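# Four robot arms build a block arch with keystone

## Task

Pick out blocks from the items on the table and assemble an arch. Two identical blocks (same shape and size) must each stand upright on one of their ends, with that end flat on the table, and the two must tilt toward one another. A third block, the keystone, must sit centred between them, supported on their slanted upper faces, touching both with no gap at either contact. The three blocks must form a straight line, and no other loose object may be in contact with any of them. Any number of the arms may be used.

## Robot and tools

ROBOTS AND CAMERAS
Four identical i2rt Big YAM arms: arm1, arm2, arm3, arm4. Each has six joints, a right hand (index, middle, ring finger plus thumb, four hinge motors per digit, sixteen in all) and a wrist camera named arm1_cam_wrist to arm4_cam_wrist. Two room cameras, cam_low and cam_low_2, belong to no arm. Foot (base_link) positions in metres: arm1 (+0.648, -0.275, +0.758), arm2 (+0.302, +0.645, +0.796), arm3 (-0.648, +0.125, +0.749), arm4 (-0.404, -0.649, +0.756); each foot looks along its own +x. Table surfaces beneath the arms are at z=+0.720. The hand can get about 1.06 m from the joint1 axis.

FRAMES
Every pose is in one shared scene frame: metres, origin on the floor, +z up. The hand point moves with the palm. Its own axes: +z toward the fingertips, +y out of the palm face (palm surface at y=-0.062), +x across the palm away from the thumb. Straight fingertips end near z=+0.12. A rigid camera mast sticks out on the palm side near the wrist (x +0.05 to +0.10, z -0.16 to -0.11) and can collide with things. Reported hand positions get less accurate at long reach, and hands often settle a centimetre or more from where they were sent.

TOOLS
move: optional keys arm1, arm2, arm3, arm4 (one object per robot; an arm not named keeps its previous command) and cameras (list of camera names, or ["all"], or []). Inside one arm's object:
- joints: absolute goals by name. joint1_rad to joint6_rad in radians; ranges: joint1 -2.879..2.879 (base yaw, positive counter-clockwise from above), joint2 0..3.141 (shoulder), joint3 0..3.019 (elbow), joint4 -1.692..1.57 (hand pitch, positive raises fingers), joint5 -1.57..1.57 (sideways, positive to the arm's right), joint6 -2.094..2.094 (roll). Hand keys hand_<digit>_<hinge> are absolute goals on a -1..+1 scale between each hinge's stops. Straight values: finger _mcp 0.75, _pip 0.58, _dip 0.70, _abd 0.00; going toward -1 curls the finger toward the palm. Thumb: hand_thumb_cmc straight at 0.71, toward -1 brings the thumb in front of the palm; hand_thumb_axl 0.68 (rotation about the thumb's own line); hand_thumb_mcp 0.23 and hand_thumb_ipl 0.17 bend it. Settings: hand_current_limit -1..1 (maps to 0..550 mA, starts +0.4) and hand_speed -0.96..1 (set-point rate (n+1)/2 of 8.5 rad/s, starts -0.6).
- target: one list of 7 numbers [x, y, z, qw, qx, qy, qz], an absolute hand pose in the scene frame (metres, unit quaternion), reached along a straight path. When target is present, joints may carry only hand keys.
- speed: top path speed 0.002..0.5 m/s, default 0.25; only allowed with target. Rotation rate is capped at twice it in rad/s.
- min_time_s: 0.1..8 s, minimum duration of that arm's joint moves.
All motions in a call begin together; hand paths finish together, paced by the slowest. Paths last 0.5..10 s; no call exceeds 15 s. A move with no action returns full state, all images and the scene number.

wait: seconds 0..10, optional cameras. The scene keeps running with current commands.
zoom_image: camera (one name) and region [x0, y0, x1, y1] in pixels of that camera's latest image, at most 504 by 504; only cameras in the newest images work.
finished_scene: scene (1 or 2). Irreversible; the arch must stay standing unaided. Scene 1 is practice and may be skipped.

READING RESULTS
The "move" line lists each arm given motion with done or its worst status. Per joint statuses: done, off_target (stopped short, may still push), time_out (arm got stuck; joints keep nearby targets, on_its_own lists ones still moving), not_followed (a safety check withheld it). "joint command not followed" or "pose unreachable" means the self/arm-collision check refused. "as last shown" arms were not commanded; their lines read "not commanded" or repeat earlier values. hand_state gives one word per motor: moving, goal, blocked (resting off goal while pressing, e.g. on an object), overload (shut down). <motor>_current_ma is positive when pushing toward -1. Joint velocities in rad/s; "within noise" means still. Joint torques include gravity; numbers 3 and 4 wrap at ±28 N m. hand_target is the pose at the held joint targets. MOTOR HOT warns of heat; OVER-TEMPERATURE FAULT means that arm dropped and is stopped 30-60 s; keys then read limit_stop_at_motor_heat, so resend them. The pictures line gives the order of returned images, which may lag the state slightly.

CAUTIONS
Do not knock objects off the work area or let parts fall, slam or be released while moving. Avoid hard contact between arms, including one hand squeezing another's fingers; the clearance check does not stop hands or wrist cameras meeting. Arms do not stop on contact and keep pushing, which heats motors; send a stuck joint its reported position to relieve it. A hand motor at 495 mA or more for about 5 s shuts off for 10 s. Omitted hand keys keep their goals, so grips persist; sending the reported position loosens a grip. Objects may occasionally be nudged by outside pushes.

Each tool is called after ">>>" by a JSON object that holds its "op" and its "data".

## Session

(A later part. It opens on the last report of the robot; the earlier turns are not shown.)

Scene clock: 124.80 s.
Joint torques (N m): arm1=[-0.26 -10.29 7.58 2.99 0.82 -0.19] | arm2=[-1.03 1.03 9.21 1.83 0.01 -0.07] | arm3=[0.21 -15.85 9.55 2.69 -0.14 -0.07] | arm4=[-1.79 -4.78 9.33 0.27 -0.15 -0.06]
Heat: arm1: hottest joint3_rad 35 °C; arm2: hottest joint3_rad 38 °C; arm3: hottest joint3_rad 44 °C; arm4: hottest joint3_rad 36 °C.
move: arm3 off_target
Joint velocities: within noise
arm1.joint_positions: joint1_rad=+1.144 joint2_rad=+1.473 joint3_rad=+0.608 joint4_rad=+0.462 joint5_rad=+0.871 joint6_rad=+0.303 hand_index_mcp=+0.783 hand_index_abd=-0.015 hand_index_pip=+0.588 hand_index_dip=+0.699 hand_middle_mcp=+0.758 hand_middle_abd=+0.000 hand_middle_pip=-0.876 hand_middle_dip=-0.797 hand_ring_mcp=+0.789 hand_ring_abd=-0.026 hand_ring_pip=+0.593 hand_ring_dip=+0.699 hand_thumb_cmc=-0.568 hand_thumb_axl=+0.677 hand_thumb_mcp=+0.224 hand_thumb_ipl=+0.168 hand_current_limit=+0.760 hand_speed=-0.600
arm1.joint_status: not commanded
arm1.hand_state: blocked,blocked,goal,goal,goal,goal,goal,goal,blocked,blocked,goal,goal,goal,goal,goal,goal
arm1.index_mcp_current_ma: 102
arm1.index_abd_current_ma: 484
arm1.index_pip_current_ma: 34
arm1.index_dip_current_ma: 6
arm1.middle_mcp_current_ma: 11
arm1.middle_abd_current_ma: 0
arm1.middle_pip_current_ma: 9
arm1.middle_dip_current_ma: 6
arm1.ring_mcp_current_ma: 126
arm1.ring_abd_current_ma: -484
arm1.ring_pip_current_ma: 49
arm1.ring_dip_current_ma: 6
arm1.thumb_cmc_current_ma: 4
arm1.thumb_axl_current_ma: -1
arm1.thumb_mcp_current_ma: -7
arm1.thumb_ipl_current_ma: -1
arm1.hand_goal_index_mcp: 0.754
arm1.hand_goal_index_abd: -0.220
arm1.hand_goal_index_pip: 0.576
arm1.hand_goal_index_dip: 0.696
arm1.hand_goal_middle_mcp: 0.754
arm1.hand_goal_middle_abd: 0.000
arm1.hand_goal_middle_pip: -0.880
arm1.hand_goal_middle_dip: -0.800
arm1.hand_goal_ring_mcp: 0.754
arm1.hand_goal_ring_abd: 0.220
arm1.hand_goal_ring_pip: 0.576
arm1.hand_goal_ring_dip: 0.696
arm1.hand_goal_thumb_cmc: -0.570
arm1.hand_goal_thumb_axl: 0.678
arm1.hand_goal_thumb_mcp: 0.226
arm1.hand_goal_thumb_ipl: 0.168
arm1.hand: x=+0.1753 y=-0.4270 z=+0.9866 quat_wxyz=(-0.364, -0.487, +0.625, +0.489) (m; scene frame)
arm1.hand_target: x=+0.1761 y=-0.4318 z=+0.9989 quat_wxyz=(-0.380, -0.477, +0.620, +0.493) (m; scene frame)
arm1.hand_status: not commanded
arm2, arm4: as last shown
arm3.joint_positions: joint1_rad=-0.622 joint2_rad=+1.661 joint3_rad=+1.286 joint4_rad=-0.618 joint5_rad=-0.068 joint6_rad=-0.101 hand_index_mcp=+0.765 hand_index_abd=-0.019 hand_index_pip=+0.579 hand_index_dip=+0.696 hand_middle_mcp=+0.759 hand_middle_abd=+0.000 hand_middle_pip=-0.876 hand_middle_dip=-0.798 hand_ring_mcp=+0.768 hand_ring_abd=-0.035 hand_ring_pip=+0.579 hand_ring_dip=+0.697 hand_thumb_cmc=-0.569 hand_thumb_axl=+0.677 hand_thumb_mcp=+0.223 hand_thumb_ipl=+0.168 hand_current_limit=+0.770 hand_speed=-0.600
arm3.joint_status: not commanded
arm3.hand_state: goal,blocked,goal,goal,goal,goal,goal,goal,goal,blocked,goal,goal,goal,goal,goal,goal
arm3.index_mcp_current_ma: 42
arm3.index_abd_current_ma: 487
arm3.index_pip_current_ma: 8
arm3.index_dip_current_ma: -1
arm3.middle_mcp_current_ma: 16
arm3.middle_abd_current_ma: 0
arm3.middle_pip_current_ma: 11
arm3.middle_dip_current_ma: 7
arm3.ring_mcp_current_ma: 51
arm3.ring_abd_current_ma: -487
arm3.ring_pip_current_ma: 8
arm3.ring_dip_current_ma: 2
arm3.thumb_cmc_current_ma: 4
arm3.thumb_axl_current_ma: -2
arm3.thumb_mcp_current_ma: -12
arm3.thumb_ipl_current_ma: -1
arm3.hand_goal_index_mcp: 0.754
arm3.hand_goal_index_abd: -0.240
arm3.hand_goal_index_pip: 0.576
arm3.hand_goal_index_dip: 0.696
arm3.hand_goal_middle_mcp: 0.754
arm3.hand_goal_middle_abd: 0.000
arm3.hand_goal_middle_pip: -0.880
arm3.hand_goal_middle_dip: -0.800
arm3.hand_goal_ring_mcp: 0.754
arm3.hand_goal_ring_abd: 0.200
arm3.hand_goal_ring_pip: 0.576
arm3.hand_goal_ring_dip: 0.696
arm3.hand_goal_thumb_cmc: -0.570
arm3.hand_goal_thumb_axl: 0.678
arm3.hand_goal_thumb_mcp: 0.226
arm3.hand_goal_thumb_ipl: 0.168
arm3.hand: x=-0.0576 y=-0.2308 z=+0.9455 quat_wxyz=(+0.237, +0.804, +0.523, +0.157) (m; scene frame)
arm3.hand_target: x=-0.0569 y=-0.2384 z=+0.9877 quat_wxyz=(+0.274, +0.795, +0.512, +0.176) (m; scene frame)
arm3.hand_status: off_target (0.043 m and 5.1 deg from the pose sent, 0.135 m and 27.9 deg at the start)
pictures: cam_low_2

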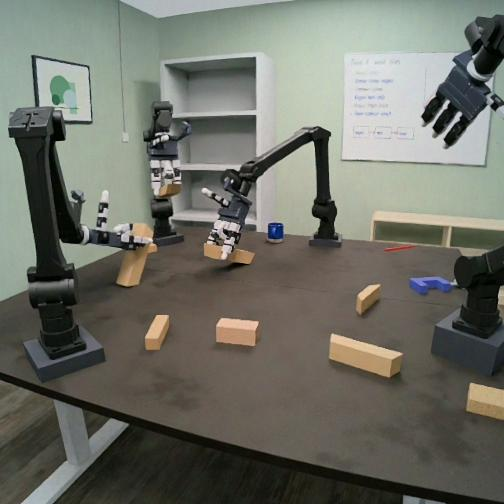

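>>> {"op": "move", "data": {"arm3": {"target": [-0.148, -0.198, 1.018, 0.4203, 0.7280, 0.4691, 0.2709], "speed": 0.08}}}

>>> {"op": "move", "data": {"arm3": {"target": [-0.243, -0.157, 1.000, 0.5403, 0.6439, 0.4150, 0.3482], "speed": 0.08}, "arm1": {"target": [0.176, -0.432, 1.085, -0.3798, -0.4775, 0.6200, 0.4932], "speed": 0.06}, "cameras": ["cam_low_2"]}}

>>> {"op": "zoom_image", "data": {"camera": "cam_low_2", "region": [190, 190, 280, 280]}}

>>> {"op": "zoom_image", "data": {"camera": "cam_low_2", "region": [90, 190, 190, 290]}}

Scene clock: 128.53 s.
Joint torques (N m): arm1=[-0.26 -10.29 7.58 2.99 0.82 -0.19] | arm2=[-1.08 0.97 9.18 1.83 0.01 -0.07] | arm3=[0.03 -10.93 8.92 3.15 -0.13 0.03] | arm4=[-1.85 -4.72 9.33 0.28 -0.15 -0.05]
Heat: arm1: hottest joint3_rad 35 °C; arm2: hottest joint3_rad 38 °C; arm3: hottest joint3_rad 44 °C; arm4: hottest joint3_rad 36 °C.
move: arm3 off_target
Joint velocities: within noise
arm1, arm2, arm4: as last shown
arm3.joint_positions: joint1_rad=-0.659 joint2_rad=+1.380 joint3_rad=+0.813 joint4_rad=-0.028 joint5_rad=-0.134 joint6_rad=-0.095 hand_index_mcp=+0.768 hand_index_abd=-0.019 hand_index_pip=+0.580 hand_index_dip=+0.696 hand_middle_mcp=+0.759 hand_middle_abd=+0.000 hand_middle_pip=-0.876 hand_middle_dip=-0.798 hand_ring_mcp=+0.769 hand_ring_abd=-0.035 hand_ring_pip=+0.582 hand_ring_dip=+0.697 hand_thumb_cmc=-0.569 hand_thumb_axl=+0.677 hand_thumb_mcp=+0.223 hand_thumb_ipl=+0.168 hand_current_limit=+0.770 hand_speed=-0.600
arm3.joint_status: not commanded
arm3.hand_state: goal,blocked,goal,goal,goal,goal,goal,goal,goal,blocked,goal,goal,goal,goal,goal,goal
arm3.index_mcp_current_ma: 51
arm3.index_abd_current_ma: 487
arm3.index_pip_current_ma: 12
arm3.index_dip_current_ma: -1
arm3.middle_mcp_current_ma: 16
arm3.middle_abd_current_ma: 0
arm3.middle_pip_current_ma: 11
arm3.middle_dip_current_ma: 7
arm3.ring_mcp_current_ma: 58
arm3.ring_abd_current_ma: -487
arm3.ring_pip_current_ma: 19
arm3.ring_dip_current_ma: 2
arm3.thumb_cmc_current_ma: 4
arm3.thumb_axl_current_ma: -2
arm3.thumb_mcp_current_ma: -12
arm3.thumb_ipl_current_ma: -1
arm3.hand_goal_index_mcp: 0.754
arm3.hand_goal_index_abd: -0.240
arm3.hand_goal_index_pip: 0.576
arm3.hand_goal_index_dip: 0.696
arm3.hand_goal_middle_mcp: 0.754
arm3.hand_goal_middle_abd: 0.000
arm3.hand_goal_middle_pip: -0.880
arm3.hand_goal_middle_dip: -0.800
arm3.hand_goal_ring_mcp: 0.754
arm3.hand_goal_ring_abd: 0.200
arm3.hand_goal_ring_pip: 0.576
arm3.hand_goal_ring_dip: 0.696
arm3.hand_goal_thumb_cmc: -0.570
arm3.hand_goal_thumb_axl: 0.678
arm3.hand_goal_thumb_mcp: 0.226
arm3.hand_goal_thumb_ipl: 0.168
arm3.hand: x=-0.1443 y=-0.1917 z=+0.9874 quat_wxyz=(+0.392, +0.739, +0.484, +0.257) (m; scene frame)
arm3.hand_target: x=-0.1482 y=-0.1975 z=+1.0177 quat_wxyz=(+0.420, +0.728, +0.469, +0.271) (m; scene frame)
arm3.hand_status: off_target (0.031 m and 4.2 deg from the pose sent, 0.120 m and 27.0 deg at the start)
pictures: none

Scene clock: 131.43 s.
Joint torques (N m): arm1=[-0.26 -11.11 15.45 2.15 0.94 -0.14] | arm2=[-1.03 1.03 9.2 1.81 0.01 -0.07] | arm3=[0.03 -5.95 7.06 3.6 -0.1 0.01] | arm4=[-1.79 -4.66 9.32 0.28 -0.16 -0.06]
Heat: arm1: hottest joint3_rad 36 °C; arm2: hottest joint3_rad 38 °C; arm3: hottest joint3_rad 43 °C; arm4: hottest joint3_rad 36 °C.
move: arm1 off_target; arm3 off_target
Joint velocities: within noise
arm1.joint_positions: joint1_rad=+1.145 joint2_rad=+1.291 joint3_rad=+0.622 joint4_rad=+0.180 joint5_rad=+0.871 joint6_rad=+0.300 hand_index_mcp=+0.797 hand_index_abd=-0.017 hand_index_pip=+0.594 hand_index_dip=+0.699 hand_middle_mcp=+0.758 hand_middle_abd=+0.000 hand_middle_pip=-0.876 hand_middle_dip=-0.797 hand_ring_mcp=+0.795 hand_ring_abd=-0.026 hand_ring_pip=+0.596 hand_ring_dip=+0.699 hand_thumb_cmc=-0.568 hand_thumb_axl=+0.677 hand_thumb_mcp=+0.224 hand_thumb_ipl=+0.168 hand_current_limit=+0.760 hand_speed=-0.600
arm1.joint_status: not commanded
arm1.hand_state: blocked,blocked,goal,goal,goal,goal,goal,goal,blocked,blocked,blocked,goal,goal,goal,goal,goal
arm1.index_mcp_current_ma: 160
arm1.index_abd_current_ma: 484
arm1.index_pip_current_ma: 55
arm1.index_dip_current_ma: 7
arm1.middle_mcp_current_ma: 11
arm1.middle_abd_current_ma: 0
arm1.middle_pip_current_ma: 9
arm1.middle_dip_current_ma: 6
arm1.ring_mcp_current_ma: 151
arm1.ring_abd_current_ma: -484
arm1.ring_pip_current_ma: 61
arm1.ring_dip_current_ma: 7
arm1.thumb_cmc_current_ma: 4
arm1.thumb_axl_current_ma: -1
arm1.thumb_mcp_current_ma: -7
arm1.thumb_ipl_current_ma: -1
arm1.hand_goal_index_mcp: 0.754
arm1.hand_goal_index_abd: -0.220
arm1.hand_goal_index_pip: 0.576
arm1.hand_goal_index_dip: 0.696
arm1.hand_goal_middle_mcp: 0.754
arm1.hand_goal_middle_abd: 0.000
arm1.hand_goal_middle_pip: -0.880
arm1.hand_goal_middle_dip: -0.800
arm1.hand_goal_ring_mcp: 0.754
arm1.hand_goal_ring_abd: 0.220
arm1.hand_goal_ring_pip: 0.576
arm1.hand_goal_ring_dip: 0.696
arm1.hand_goal_thumb_cmc: -0.570
arm1.hand_goal_thumb_axl: 0.678
arm1.hand_goal_thumb_mcp: 0.226
arm1.hand_goal_thumb_ipl: 0.168
arm1.hand: x=+0.1894 y=-0.4174 z=+1.0259 quat_wxyz=(-0.330, -0.514, +0.624, +0.489) (m; scene frame)
arm1.hand_target: x=+0.1808 y=-0.4290 z=+1.0843 quat_wxyz=(-0.380, -0.477, +0.620, +0.493) (m; scene frame)
arm1.hand_status: off_target (0.062 m and 7.1 deg from the pose sent, 0.099 m and 2.2 deg at the start)
arm2, arm4: as last shown
arm3.joint_positions: joint1_rad=-0.717 joint2_rad=+1.332 joint3_rad=+0.413 joint4_rad=+0.697 joint5_rad=-0.211 joint6_rad=-0.054 hand_index_mcp=+0.775 hand_index_abd=-0.019 hand_index_pip=+0.582 hand_index_dip=+0.696 hand_middle_mcp=+0.759 hand_middle_abd=+0.000 hand_middle_pip=-0.876 hand_middle_dip=-0.798 hand_ring_mcp=+0.777 hand_ring_abd=-0.035 hand_ring_pip=+0.583 hand_ring_dip=+0.697 hand_thumb_cmc=-0.569 hand_thumb_axl=+0.677 hand_thumb_mcp=+0.223 hand_thumb_ipl=+0.168 hand_current_limit=+0.770 hand_speed=-0.600
arm3.joint_status: not commanded
arm3.hand_state: blocked,blocked,goal,goal,goal,goal,goal,goal,blocked,blocked,goal,goal,goal,goal,goal,goal
arm3.index_mcp_current_ma: 80
arm3.index_abd_current_ma: 487
arm3.index_pip_current_ma: 19
arm3.index_dip_current_ma: -1
arm3.middle_mcp_current_ma: 16
arm3.middle_abd_current_ma: 0
arm3.middle_pip_current_ma: 11
arm3.middle_dip_current_ma: 7
arm3.ring_mcp_current_ma: 90
arm3.ring_abd_current_ma: -487
arm3.ring_pip_current_ma: 24
arm3.ring_dip_current_ma: 3
arm3.thumb_cmc_current_ma: 4
arm3.thumb_axl_current_ma: -2
arm3.thumb_mcp_current_ma: -12
arm3.thumb_ipl_current_ma: -1
arm3.hand_goal_index_mcp: 0.754
arm3.hand_goal_index_abd: -0.240
arm3.hand_goal_index_pip: 0.576
arm3.hand_goal_index_dip: 0.696
arm3.hand_goal_middle_mcp: 0.754
arm3.hand_goal_middle_abd: 0.000
arm3.hand_goal_middle_pip: -0.880
arm3.hand_goal_middle_dip: -0.800
arm3.hand_goal_ring_mcp: 0.754
arm3.hand_goal_ring_abd: 0.200
arm3.hand_goal_ring_pip: 0.576
arm3.hand_goal_ring_dip: 0.696
arm3.hand_goal_thumb_cmc: -0.570
arm3.hand_goal_thumb_axl: 0.678
arm3.hand_goal_thumb_mcp: 0.226
arm3.hand_goal_thumb_ipl: 0.168
arm3.hand: x=-0.2402 y=-0.1518 z=+0.9855 quat_wxyz=(+0.523, +0.654, +0.428, +0.340) (m; scene frame)
arm3.hand_target: x=-0.2431 y=-0.1567 z=+0.9999 quat_wxyz=(+0.540, +0.644, +0.415, +0.348) (m; scene frame)
arm3.hand_status: off_target (0.016 m and 2.9 deg from the pose sent, 0.105 m and 24.1 deg at the start)
pictures: cam_low_2

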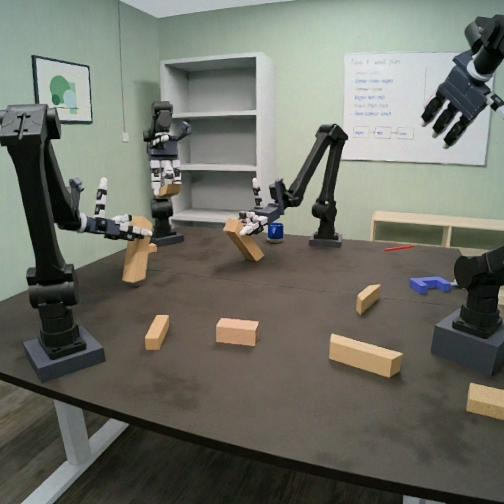

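Scaled by 5.600 from the camera's 504x504 image, which has a finer 720x720 frame.

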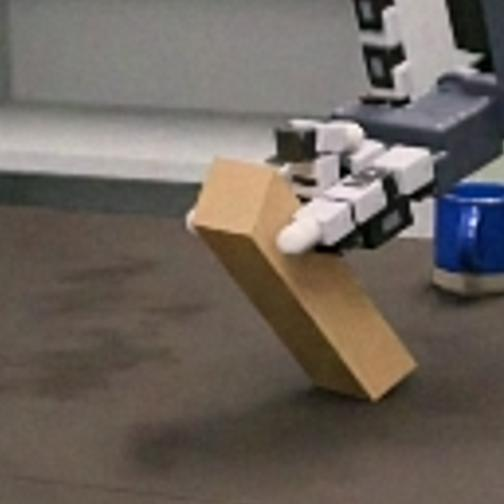

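Scaled by 5.040 from the camera's 504x504 image, which has a finer 720x720 frame.

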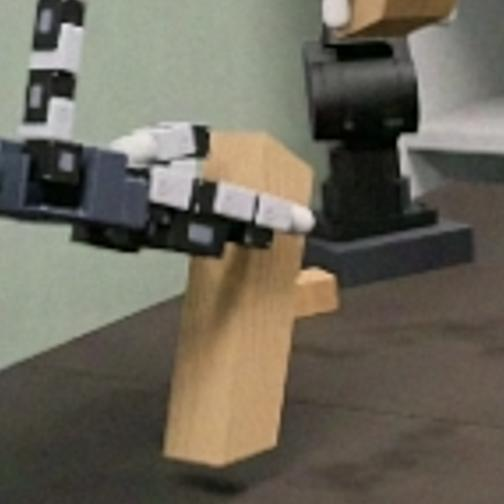

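>>> {"op": "move", "data": {"arm3": {"target": [-0.312, -0.134, 1.008, 0.5813, 0.6019, 0.3939, 0.3804], "speed": 0.06}, "cameras": ["cam_low_2"]}}

>>> {"op": "zoom_image", "data": {"camera": "cam_low_2", "region": [200, 190, 290, 280]}}

Scene clock: 134.57 s.
Joint torques (N m): arm1=[-0.26 -11.05 15.45 2.15 0.94 -0.14] | arm2=[-1.08 1.03 9.2 1.81 0.01 -0.07] | arm3=[0.03 -6.07 5.85 3.4 -0.06 0.07] | arm4=[-1.73 -4.6 9.32 0.31 -0.16 -0.05]
Heat: arm1: hottest joint3_rad 37 °C; arm2: hottest joint3_rad 38 °C; arm3: hottest joint3_rad 43 °C; arm4: hottest joint3_rad 36 °C.
move: arm3 off_target
Joint velocities: within noise
arm1, arm2, arm4: as last shown
arm3.joint_positions: joint1_rad=-0.811 joint2_rad=+1.300 joint3_rad=+0.239 joint4_rad=+0.965 joint5_rad=-0.324 joint6_rad=-0.026 hand_index_mcp=+0.775 hand_index_abd=-0.019 hand_index_pip=+0.582 hand_index_dip=+0.696 hand_middle_mcp=+0.759 hand_middle_abd=+0.000 hand_middle_pip=-0.876 hand_middle_dip=-0.798 hand_ring_mcp=+0.777 hand_ring_abd=-0.035 hand_ring_pip=+0.584 hand_ring_dip=+0.697 hand_thumb_cmc=-0.569 hand_thumb_axl=+0.677 hand_thumb_mcp=+0.223 hand_thumb_ipl=+0.168 hand_current_limit=+0.770 hand_speed=-0.600
arm3.joint_status: not commanded
arm3.hand_state: blocked,blocked,goal,goal,goal,goal,goal,goal,blocked,blocked,goal,goal,goal,goal,goal,goal
arm3.index_mcp_current_ma: 82
arm3.index_abd_current_ma: 487
arm3.index_pip_current_ma: 20
arm3.index_dip_current_ma: -1
arm3.middle_mcp_current_ma: 16
arm3.middle_abd_current_ma: 0
arm3.middle_pip_current_ma: 11
arm3.middle_dip_current_ma: 7
arm3.ring_mcp_current_ma: 92
arm3.ring_abd_current_ma: -487
arm3.ring_pip_current_ma: 25
arm3.ring_dip_current_ma: 3
arm3.thumb_cmc_current_ma: 4
arm3.thumb_axl_current_ma: -2
arm3.thumb_mcp_current_ma: -12
arm3.thumb_ipl_current_ma: -1
arm3.hand_goal_index_mcp: 0.754
arm3.hand_goal_index_abd: -0.240
arm3.hand_goal_index_pip: 0.576
arm3.hand_goal_index_dip: 0.696
arm3.hand_goal_middle_mcp: 0.754
arm3.hand_goal_middle_abd: 0.000
arm3.hand_goal_middle_pip: -0.880
arm3.hand_goal_middle_dip: -0.800
arm3.hand_goal_ring_mcp: 0.754
arm3.hand_goal_ring_abd: 0.200
arm3.hand_goal_ring_pip: 0.576
arm3.hand_goal_ring_dip: 0.696
arm3.hand_goal_thumb_cmc: -0.570
arm3.hand_goal_thumb_axl: 0.678
arm3.hand_goal_thumb_mcp: 0.226
arm3.hand_goal_thumb_ipl: 0.168
arm3.hand: x=-0.3056 y=-0.1321 z=+0.9872 quat_wxyz=(+0.559, +0.619, +0.407, +0.373) (m; scene frame)
arm3.hand_target: x=-0.3120 y=-0.1337 z=+1.0075 quat_wxyz=(+0.581, +0.602, +0.394, +0.380) (m; scene frame)
arm3.hand_status: off_target (0.022 m and 3.7 deg from the pose sent, 0.077 m and 10.8 deg at the start)
pictures: cam_low_2

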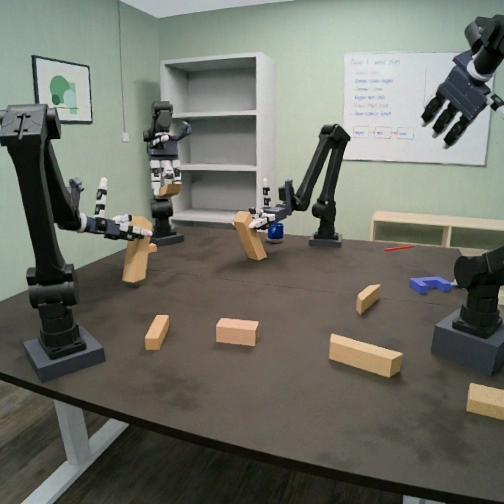

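Scaled by 5.600 from the camera's 504x504 image, which has a finer 720x720 frame.

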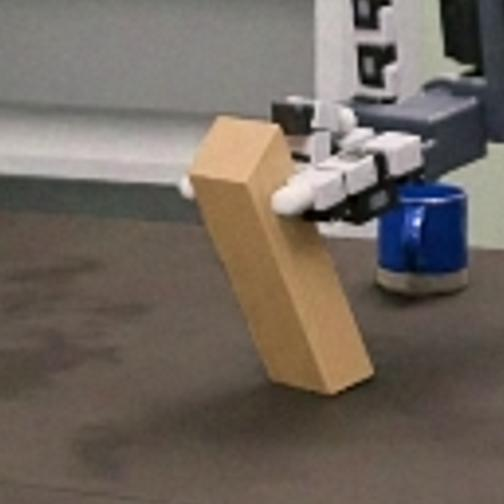

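>>> {"op": "zoom_image", "data": {"camera": "cam_low_2", "region": [225, 205, 275, 255]}}

>>> {"op": "zoom_image", "data": {"camera": "cam_low_2", "region": [235, 230, 285, 280]}}

Scaled by 10.080 from the camera's 504x504 image, which has a finer 720x720 frame.

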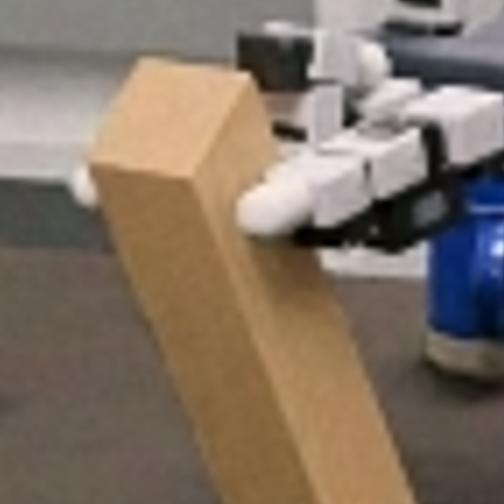

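Scaled by 10.080 from the camera's 504x504 image, which has a finer 720x720 frame.

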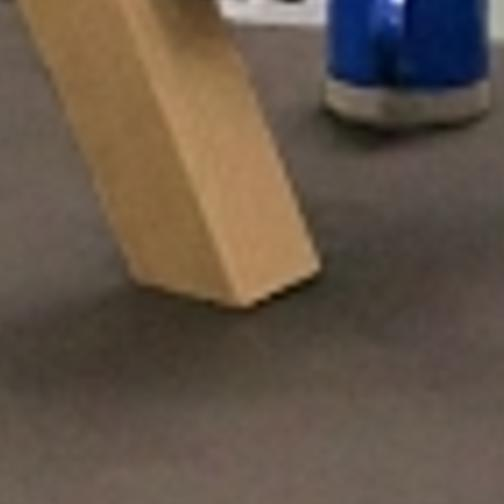

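>>> {"op": "move", "data": {"arm3": {"target": [-0.334, -0.125, 1.010, 0.5969, 0.5865, 0.3838, 0.3906], "speed": 0.06}, "cameras": ["cam_low_2"]}}

>>> {"op": "zoom_image", "data": {"camera": "cam_low_2", "region": [225, 205, 275, 255]}}

>>> {"op": "zoom_image", "data": {"camera": "cam_low_2", "region": [235, 230, 285, 280]}}

Scene clock: 137.07 s.
Joint torques (N m): arm1=[-0.21 -11.11 15.46 2.15 0.94 -0.14] | arm2=[-1.08 0.97 9.2 1.81 0.01 -0.06] | arm3=[0.32 -5.07 5.78 3.92 -0.08 -0.04] | arm4=[-1.9 -4.72 9.32 0.27 -0.15 -0.06]
Heat: arm1: hottest joint3_rad 37 °C; arm2: hottest joint3_rad 38 °C; arm3: hottest joint3_rad 43 °C; arm4: hottest joint3_rad 36 °C.
move: arm3 off_target
Joint velocities: within noise
arm1, arm2: as last shown
arm3.joint_positions: joint1_rad=-0.842 joint2_rad=+1.300 joint3_rad=+0.177 joint4_rad=+1.073 joint5_rad=-0.352 joint6_rad=-0.009 hand_index_mcp=+0.782 hand_index_abd=-0.019 hand_index_pip=+0.586 hand_index_dip=+0.696 hand_middle_mcp=+0.759 hand_middle_abd=+0.000 hand_middle_pip=-0.876 hand_middle_dip=-0.798 hand_ring_mcp=+0.788 hand_ring_abd=-0.034 hand_ring_pip=+0.588 hand_ring_dip=+0.697 hand_thumb_cmc=-0.569 hand_thumb_axl=+0.677 hand_thumb_mcp=+0.223 hand_thumb_ipl=+0.168 hand_current_limit=+0.770 hand_speed=-0.600
arm3.joint_status: not commanded
arm3.hand_state: blocked,blocked,goal,goal,goal,goal,goal,goal,blocked,blocked,goal,goal,goal,goal,goal,goal
arm3.index_mcp_current_ma: 114
arm3.index_abd_current_ma: 487
arm3.index_pip_current_ma: 33
arm3.index_dip_current_ma: 0
arm3.middle_mcp_current_ma: 16
arm3.middle_abd_current_ma: 0
arm3.middle_pip_current_ma: 10
arm3.middle_dip_current_ma: 7
arm3.ring_mcp_current_ma: 140
arm3.ring_abd_current_ma: -487
arm3.ring_pip_current_ma: 42
arm3.ring_dip_current_ma: 3
arm3.thumb_cmc_current_ma: 4
arm3.thumb_axl_current_ma: -2
arm3.thumb_mcp_current_ma: -10
arm3.thumb_ipl_current_ma: -1
arm3.hand_goal_index_mcp: 0.754
arm3.hand_goal_index_abd: -0.240
arm3.hand_goal_index_pip: 0.576
arm3.hand_goal_index_dip: 0.696
arm3.hand_goal_middle_mcp: 0.754
arm3.hand_goal_middle_abd: 0.000
arm3.hand_goal_middle_pip: -0.880
arm3.hand_goal_middle_dip: -0.800
arm3.hand_goal_ring_mcp: 0.754
arm3.hand_goal_ring_abd: 0.200
arm3.hand_goal_ring_pip: 0.576
arm3.hand_goal_ring_dip: 0.696
arm3.hand_goal_thumb_cmc: -0.570
arm3.hand_goal_thumb_axl: 0.678
arm3.hand_goal_thumb_mcp: 0.226
arm3.hand_goal_thumb_ipl: 0.168
arm3.hand: x=-0.3292 y=-0.1233 z=+0.9877 quat_wxyz=(+0.572, +0.608, +0.396, +0.382) (m; scene frame)
arm3.hand_target: x=-0.3341 y=-0.1246 z=+1.0095 quat_wxyz=(+0.597, +0.587, +0.384, +0.390) (m; scene frame)
arm3.hand_status: off_target (0.023 m and 4.1 deg from the pose sent, 0.037 m and 6.6 deg at the start)
arm4.joint_positions: joint1_rad=-0.412 joint2_rad=+0.934 joint3_rad=+1.262 joint4_rad=-1.677 joint5_rad=+0.004 joint6_rad=-0.218 hand_index_mcp=+0.755 hand_index_abd=-0.003 hand_index_pip=+0.576 hand_index_dip=+0.695 hand_middle_mcp=+0.755 hand_middle_abd=+0.001 hand_middle_pip=-0.874 hand_middle_dip=-0.797 hand_ring_mcp=+0.762 hand_ring_abd=+0.011 hand_ring_pip=+0.580 hand_ring_dip=+0.696 hand_thumb_cmc=-0.568 hand_thumb_axl=+0.677 hand_thumb_mcp=+0.224 hand_thumb_ipl=+0.168 hand_current_limit=+0.760 hand_speed=-0.600
arm4.joint_status: not commanded
arm4.hand_state: goal,blocked,goal,goal,goal,goal,goal,goal,goal,blocked,goal,goal,goal,goal,goal,goal
arm4.index_mcp_current_ma: 0
arm4.index_abd_current_ma: 484
arm4.index_pip_current_ma: 0
arm4.index_dip_current_ma: 0
arm4.middle_mcp_current_ma: 0
arm4.middle_abd_current_ma: 0
arm4.middle_pip_current_ma: 2
arm4.middle_dip_current_ma: 0
arm4.ring_mcp_current_ma: 3
arm4.ring_abd_current_ma: -484
arm4.ring_pip_current_ma: 1
arm4.ring_dip_current_ma: 0
arm4.thumb_cmc_current_ma: 0
arm4.thumb_axl_current_ma: 0
arm4.thumb_mcp_current_ma: -1
arm4.thumb_ipl_current_ma: 0
arm4.hand_goal_index_mcp: 0.754
arm4.hand_goal_index_abd: -0.240
arm4.hand_goal_index_pip: 0.576
arm4.hand_goal_index_dip: 0.696
arm4.hand_goal_middle_mcp: 0.754
arm4.hand_goal_middle_abd: 0.000
arm4.hand_goal_middle_pip: -0.880
arm4.hand_goal_middle_dip: -0.800
arm4.hand_goal_ring_mcp: 0.754
arm4.hand_goal_ring_abd: 0.240
arm4.hand_goal_ring_pip: 0.576
arm4.hand_goal_ring_dip: 0.696
arm4.hand_goal_thumb_cmc: -0.570
arm4.hand_goal_thumb_axl: 0.678
arm4.hand_goal_thumb_mcp: 0.226
arm4.hand_goal_thumb_ipl: 0.168
arm4.hand: x=-0.1297 y=-0.4353 z=+1.1370 quat_wxyz=(+0.062, +0.329, +0.937, +0.100) (m; scene frame)
arm4.hand_target: x=-0.1298 y=-0.4397 z=+1.1393 quat_wxyz=(+0.065, +0.331, +0.936, +0.101) (m; scene frame)
arm4.hand_status: not commanded
pictures: cam_low_2

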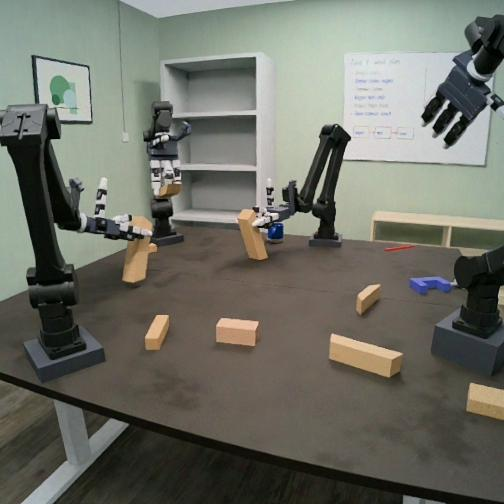

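Scaled by 10.080 from the camera's 504x504 image, which has a finer 720x720 frame.

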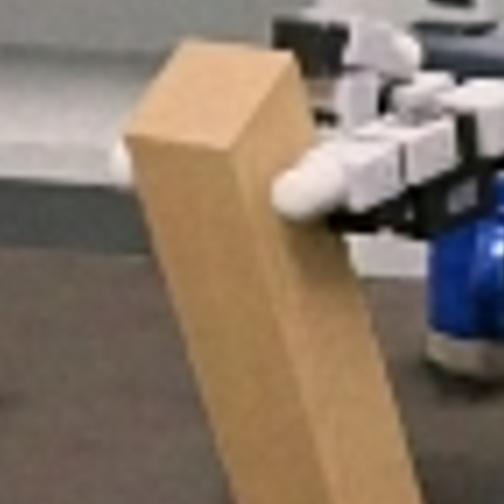

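Scaled by 10.080 from the camera's 504x504 image, which has a finer 720x720 frame.

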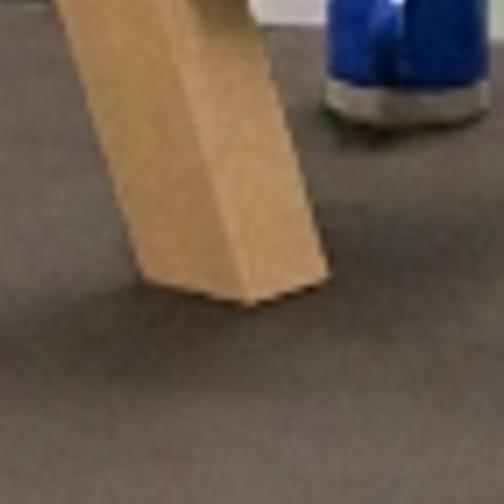

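>>> {"op": "move", "data": {"arm1": {"target": [0.012, -0.215, 1.08, -0.3751, -0.4166, 0.6154, 0.5541], "speed": 0.12}, "cameras": ["cam_low_2", "cam_low"]}}

>>> {"op": "zoom_image", "data": {"camera": "cam_low_2", "region": [170, 190, 290, 310]}}

Scene clock: 143.53 s.
Joint torques (N m): arm1=[-0.91 -14.62 15.35 4.04 0.37 -0.14] | arm2=[-1.08 1.03 9.2 1.83 0.01 -0.06] | arm3=[0.09 -5.07 5.79 3.86 -0.09 0.02] | arm4=[-1.73 -4.66 9.29 0.28 -0.16 -0.06]
Heat: arm1: hottest joint3_rad 38 °C; arm2: hottest joint3_rad 38 °C; arm3: hottest joint3_rad 42 °C; arm4: hottest joint3_rad 36 °C.
move: arm1 off_target
Joint velocities: within noise
arm1.joint_positions: joint1_rad=+0.561 joint2_rad=+1.612 joint3_rad=+0.819 joint4_rad=+0.518 joint5_rad=+0.432 joint6_rad=+0.067 hand_index_mcp=+0.800 hand_index_abd=-0.017 hand_index_pip=+0.596 hand_index_dip=+0.701 hand_middle_mcp=+0.759 hand_middle_abd=+0.000 hand_middle_pip=-0.876 hand_middle_dip=-0.797 hand_ring_mcp=+0.797 hand_ring_abd=-0.026 hand_ring_pip=+0.598 hand_ring_dip=+0.700 hand_thumb_cmc=-0.568 hand_thumb_axl=+0.677 hand_thumb_mcp=+0.224 hand_thumb_ipl=+0.168 hand_current_limit=+0.760 hand_speed=-0.600
arm1.joint_status: not commanded
arm1.hand_state: blocked,blocked,blocked,goal,goal,goal,goal,goal,blocked,blocked,blocked,goal,goal,goal,goal,goal
arm1.index_mcp_current_ma: 175
arm1.index_abd_current_ma: 484
arm1.index_pip_current_ma: 62
arm1.index_dip_current_ma: 12
arm1.middle_mcp_current_ma: 11
arm1.middle_abd_current_ma: 0
arm1.middle_pip_current_ma: 9
arm1.middle_dip_current_ma: 6
arm1.ring_mcp_current_ma: 161
arm1.ring_abd_current_ma: -484
arm1.ring_pip_current_ma: 67
arm1.ring_dip_current_ma: 10
arm1.thumb_cmc_current_ma: 3
arm1.thumb_axl_current_ma: -1
arm1.thumb_mcp_current_ma: -7
arm1.thumb_ipl_current_ma: -1
arm1.hand_goal_index_mcp: 0.754
arm1.hand_goal_index_abd: -0.220
arm1.hand_goal_index_pip: 0.576
arm1.hand_goal_index_dip: 0.696
arm1.hand_goal_middle_mcp: 0.754
arm1.hand_goal_middle_abd: 0.000
arm1.hand_goal_middle_pip: -0.880
arm1.hand_goal_middle_dip: -0.800
arm1.hand_goal_ring_mcp: 0.754
arm1.hand_goal_ring_abd: 0.220
arm1.hand_goal_ring_pip: 0.576
arm1.hand_goal_ring_dip: 0.696
arm1.hand_goal_thumb_cmc: -0.570
arm1.hand_goal_thumb_axl: 0.678
arm1.hand_goal_thumb_mcp: 0.226
arm1.hand_goal_thumb_ipl: 0.168
arm1.hand: x=+0.0345 y=-0.2158 z=+1.0093 quat_wxyz=(-0.327, -0.460, +0.643, +0.519) (m; scene frame)
arm1.hand_target: x=+0.0202 y=-0.2152 z=+1.0792 quat_wxyz=(-0.375, -0.417, +0.616, +0.554) (m; scene frame)
arm1.hand_status: off_target (0.074 m and 9.0 deg from the pose sent, 0.275 m and 14.4 deg at the start)
arm2, arm3, arm4: as last shown
arm3.index_mcp_current_ma: 115
pictures: cam_low, cam_low_2

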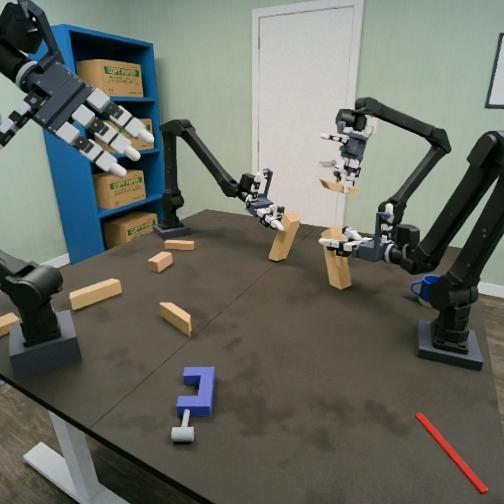

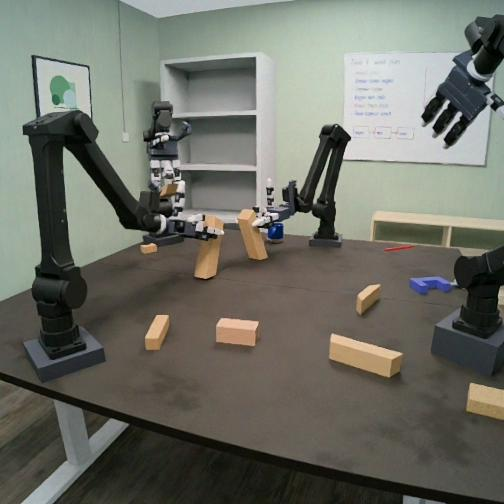

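Scaled by 4.200 from the camera's 504x504 image, which has a finer 720x720 frame.

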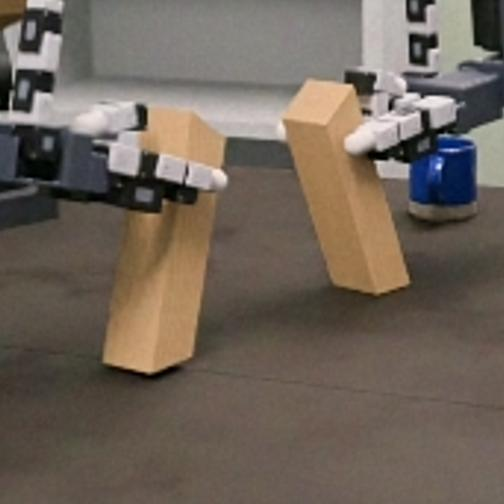

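>>> {"op": "zoom_image", "data": {"camera": "cam_low_2", "region": [180, 240, 230, 290]}}

>>> {"op": "zoom_image", "data": {"camera": "cam_low_2", "region": [190, 205, 240, 255]}}

Scaled by 10.080 from the camera's 504x504 image, which has a finer 720x720 frame.

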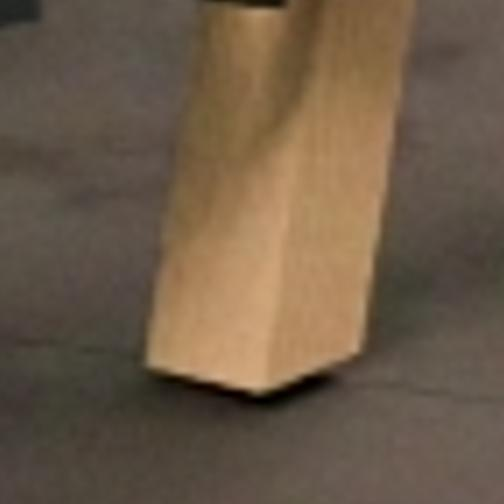

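Scaled by 10.080 from the camera's 504x504 image, which has a finer 720x720 frame.

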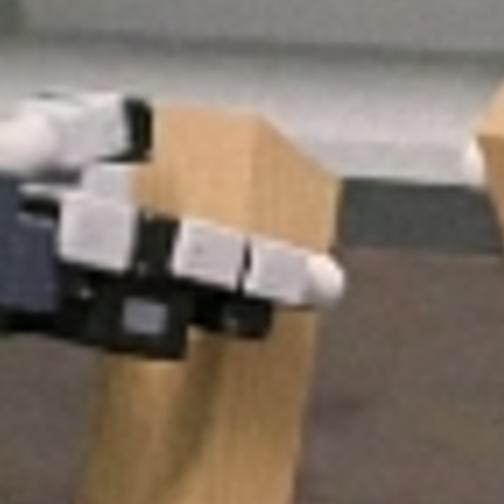

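>>> {"op": "move", "data": {"arm1": {"target": [0.018, -0.215, 1.08, -0.3989, -0.3894, 0.6329, 0.5372], "speed": 0.06}, "cameras": ["cam_low_2"]}}

>>> {"op": "zoom_image", "data": {"camera": "cam_low_2", "region": [180, 240, 230, 290]}}

Scene clock: 147.83 s.
Joint torques (N m): arm1=[-0.32 -15.15 15.04 3.71 0.5 0.09] | arm2=[-1.08 1.03 9.21 1.83 0.01 -0.07] | arm3=[0.09 -5.07 5.79 3.89 -0.09 0.02] | arm4=[-1.79 -4.84 9.35 0.25 -0.16 -0.06]
Heat: arm1: hottest joint3_rad 40 °C; arm2: hottest joint3_rad 38 °C; arm3: hottest joint3_rad 42 °C; arm4: hottest joint3_rad 36 °C.
move: arm1 off_target
Joint velocities: within noise
arm1.joint_positions: joint1_rad=+0.562 joint2_rad=+1.612 joint3_rad=+0.819 joint4_rad=+0.519 joint5_rad=+0.441 joint6_rad=+0.134 hand_index_mcp=+0.800 hand_index_abd=-0.017 hand_index_pip=+0.596 hand_index_dip=+0.701 hand_middle_mcp=+0.759 hand_middle_abd=+0.000 hand_middle_pip=-0.876 hand_middle_dip=-0.797 hand_ring_mcp=+0.797 hand_ring_abd=-0.026 hand_ring_pip=+0.598 hand_ring_dip=+0.700 hand_thumb_cmc=-0.568 hand_thumb_axl=+0.677 hand_thumb_mcp=+0.224 hand_thumb_ipl=+0.168 hand_current_limit=+0.760 hand_speed=-0.600
arm1.joint_status: not commanded
arm1.hand_state: blocked,blocked,blocked,goal,goal,goal,goal,goal,blocked,blocked,blocked,goal,goal,goal,goal,goal
arm1.index_mcp_current_ma: 175
arm1.index_abd_current_ma: 484
arm1.index_pip_current_ma: 62
arm1.index_dip_current_ma: 12
arm1.middle_mcp_current_ma: 11
arm1.middle_abd_current_ma: 0
arm1.middle_pip_current_ma: 9
arm1.middle_dip_current_ma: 6
arm1.ring_mcp_current_ma: 161
arm1.ring_abd_current_ma: -484
arm1.ring_pip_current_ma: 67
arm1.ring_dip_current_ma: 10
arm1.thumb_cmc_current_ma: 3
arm1.thumb_axl_current_ma: -1
arm1.thumb_mcp_current_ma: -7
arm1.thumb_ipl_current_ma: -1
arm1.hand_goal_index_mcp: 0.754
arm1.hand_goal_index_abd: -0.220
arm1.hand_goal_index_pip: 0.576
arm1.hand_goal_index_dip: 0.696
arm1.hand_goal_middle_mcp: 0.754
arm1.hand_goal_middle_abd: 0.000
arm1.hand_goal_middle_pip: -0.880
arm1.hand_goal_middle_dip: -0.800
arm1.hand_goal_ring_mcp: 0.754
arm1.hand_goal_ring_abd: 0.220
arm1.hand_goal_ring_pip: 0.576
arm1.hand_goal_ring_dip: 0.696
arm1.hand_goal_thumb_cmc: -0.570
arm1.hand_goal_thumb_axl: 0.678
arm1.hand_goal_thumb_mcp: 0.226
arm1.hand_goal_thumb_ipl: 0.168
arm1.hand: x=+0.0377 y=-0.2100 z=+1.0084 quat_wxyz=(-0.342, -0.436, +0.658, +0.510) (m; scene frame)
arm1.hand_target: x=+0.0254 y=-0.2150 z=+1.0789 quat_wxyz=(-0.399, -0.390, +0.633, +0.536) (m; scene frame)
arm1.hand_status: off_target (0.074 m and 9.5 deg from the pose sent, 0.073 m and 11.8 deg at the start)
arm2.joint_positions: joint1_rad=-0.605 joint2_rad=+0.637 joint3_rad=+1.379 joint4_rad=-1.408 joint5_rad=-0.010 joint6_rad=+1.001 hand_index_mcp=+0.755 hand_index_abd=+0.000 hand_index_pip=+0.577 hand_index_dip=+0.696 hand_middle_mcp=+0.755 hand_middle_abd=+0.000 hand_middle_pip=+0.577 hand_middle_dip=+0.696 hand_ring_mcp=+0.755 hand_ring_abd=+0.000 hand_ring_pip=+0.577 hand_ring_dip=+0.696 hand_thumb_cmc=+0.715 hand_thumb_axl=+0.677 hand_thumb_mcp=+0.225 hand_thumb_ipl=+0.168 hand_current_limit=+0.400 hand_speed=-0.600
arm2.joint_status: not commanded
arm2.hand_state: goal,goal,goal,goal,goal,goal,goal,goal,goal,goal,goal,goal,goal,goal,goal,goal
arm2.index_mcp_current_ma: 2
arm2.index_abd_current_ma: 0
arm2.index_pip_current_ma: 2
arm2.index_dip_current_ma: 0
arm2.middle_mcp_current_ma: 2
arm2.middle_abd_current_ma: 0
arm2.middle_pip_current_ma: 2
arm2.middle_dip_current_ma: 0
arm2.ring_mcp_current_ma: 2
arm2.ring_abd_current_ma: 0
arm2.ring_pip_current_ma: 2
arm2.ring_dip_current_ma: 0
arm2.thumb_cmc_current_ma: 3
arm2.thumb_axl_current_ma: -3
arm2.thumb_mcp_current_ma: -3
arm2.thumb_ipl_current_ma: -1
arm2.hand_goal_index_mcp: 0.754
arm2.hand_goal_index_abd: 0.000
arm2.hand_goal_index_pip: 0.576
arm2.hand_goal_index_dip: 0.696
arm2.hand_goal_middle_mcp: 0.754
arm2.hand_goal_middle_abd: 0.000
arm2.hand_goal_middle_pip: 0.576
arm2.hand_goal_middle_dip: 0.696
arm2.hand_goal_ring_mcp: 0.754
arm2.hand_goal_ring_abd: 0.000
arm2.hand_goal_ring_pip: 0.576
arm2.hand_goal_ring_dip: 0.696
arm2.hand_goal_thumb_cmc: 0.714
arm2.hand_goal_thumb_axl: 0.678
arm2.hand_goal_thumb_mcp: 0.226
arm2.hand_goal_thumb_ipl: 0.168
arm2.hand: x=+0.0389 y=+0.6168 z=+1.3317 quat_wxyz=(+0.439, +0.437, -0.785, -0.018) (m; scene frame)
arm2.hand_target: x=+0.0409 y=+0.6179 z=+1.3448 quat_wxyz=(+0.452, +0.434, -0.779, -0.019) (m; scene frame)
arm2.hand_status: not commanded
arm3, arm4: as last shown
pictures: cam_low_2

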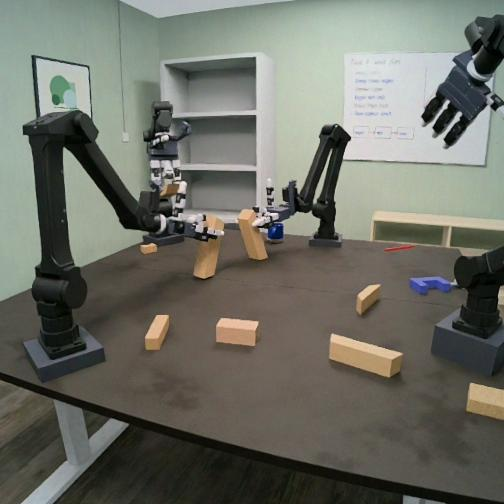

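Scaled by 10.080 from the camera's 504x504 image, which has a finer 720x720 frame.

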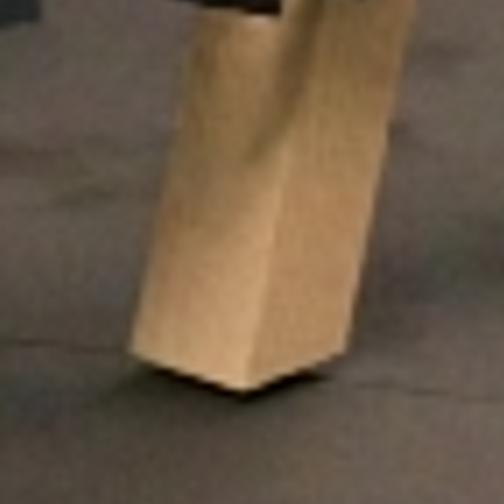

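>>> {"op": "move", "data": {"arm1": {"target": [0.018, -0.215, 1.055, -0.3989, -0.3894, 0.6329, 0.5372], "speed": 0.05}, "cameras": ["cam_low_2"]}}

>>> {"op": "zoom_image", "data": {"camera": "cam_low_2", "region": [180, 240, 230, 290]}}

Scene clock: 149.70 s.
Joint torques (N m): arm1=[-0.38 -14.68 13.34 4 0.43 0.08] | arm2=[-1.08 1.03 9.2 1.83 0.01 -0.06] | arm3=[0.03 -5.01 5.79 3.86 -0.09 0.03] | arm4=[-1.85 -4.66 9.33 0.25 -0.15 -0.06]
Heat: arm1: hottest joint3_rad 40 °C; arm2: hottest joint3_rad 38 °C; arm3: hottest joint3_rad 42 °C; arm4: hottest joint3_rad 36 °C.
move: arm1 off_target
Joint velocities: within noise
arm1.joint_positions: joint1_rad=+0.563 joint2_rad=+1.655 joint3_rad=+0.819 joint4_rad=+0.581 joint5_rad=+0.443 joint6_rad=+0.135 hand_index_mcp=+0.799 hand_index_abd=-0.017 hand_index_pip=+0.596 hand_index_dip=+0.701 hand_middle_mcp=+0.759 hand_middle_abd=+0.000 hand_middle_pip=-0.876 hand_middle_dip=-0.797 hand_ring_mcp=+0.798 hand_ring_abd=-0.026 hand_ring_pip=+0.598 hand_ring_dip=+0.701 hand_thumb_cmc=-0.568 hand_thumb_axl=+0.677 hand_thumb_mcp=+0.224 hand_thumb_ipl=+0.168 hand_current_limit=+0.760 hand_speed=-0.600
arm1.joint_status: not commanded
arm1.hand_state: blocked,blocked,blocked,goal,goal,goal,goal,goal,blocked,blocked,blocked,goal,goal,goal,goal,goal
arm1.index_mcp_current_ma: 171
arm1.index_abd_current_ma: 484
arm1.index_pip_current_ma: 62
arm1.index_dip_current_ma: 13
arm1.middle_mcp_current_ma: 13
arm1.middle_abd_current_ma: 0
arm1.middle_pip_current_ma: 9
arm1.middle_dip_current_ma: 5
arm1.ring_mcp_current_ma: 163
arm1.ring_abd_current_ma: -484
arm1.ring_pip_current_ma: 68
arm1.ring_dip_current_ma: 11
arm1.thumb_cmc_current_ma: 3
arm1.thumb_axl_current_ma: -1
arm1.thumb_mcp_current_ma: -7
arm1.thumb_ipl_current_ma: -1
arm1.hand_goal_index_mcp: 0.754
arm1.hand_goal_index_abd: -0.220
arm1.hand_goal_index_pip: 0.576
arm1.hand_goal_index_dip: 0.696
arm1.hand_goal_middle_mcp: 0.754
arm1.hand_goal_middle_abd: 0.000
arm1.hand_goal_middle_pip: -0.880
arm1.hand_goal_middle_dip: -0.800
arm1.hand_goal_ring_mcp: 0.754
arm1.hand_goal_ring_abd: 0.220
arm1.hand_goal_ring_pip: 0.576
arm1.hand_goal_ring_dip: 0.696
arm1.hand_goal_thumb_cmc: -0.570
arm1.hand_goal_thumb_axl: 0.678
arm1.hand_goal_thumb_mcp: 0.226
arm1.hand_goal_thumb_ipl: 0.168
arm1.hand: x=+0.0342 y=-0.2103 z=+0.9976 quat_wxyz=(-0.348, -0.430, +0.656, +0.514) (m; scene frame)
arm1.hand_target: x=+0.0230 y=-0.2151 z=+1.0543 quat_wxyz=(-0.399, -0.390, +0.633, +0.536) (m; scene frame)
arm1.hand_status: off_target (0.060 m and 8.3 deg from the pose sent, 0.051 m and 9.4 deg at the start)
arm2, arm3, arm4: as last shown
pictures: cam_low_2

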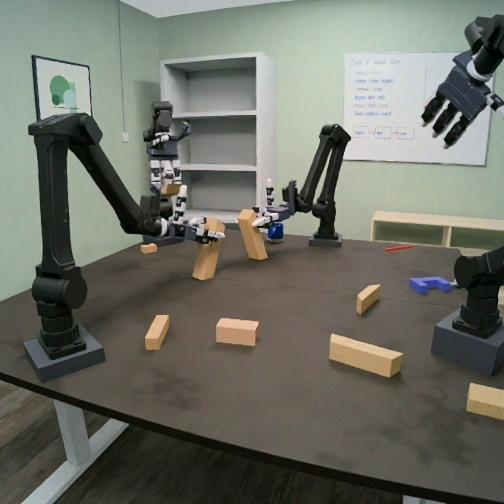

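Scaled by 10.080 from the camera's 504x504 image, which has a finer 720x720 frame.

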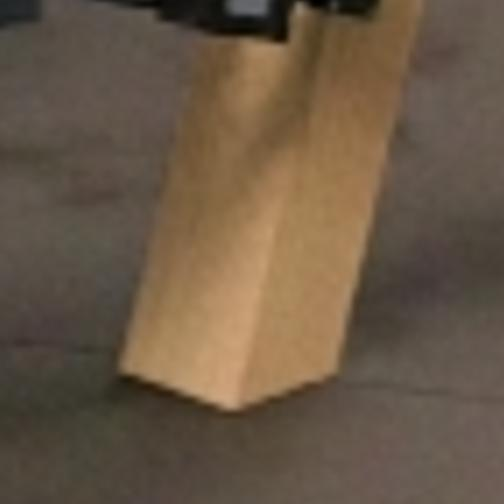

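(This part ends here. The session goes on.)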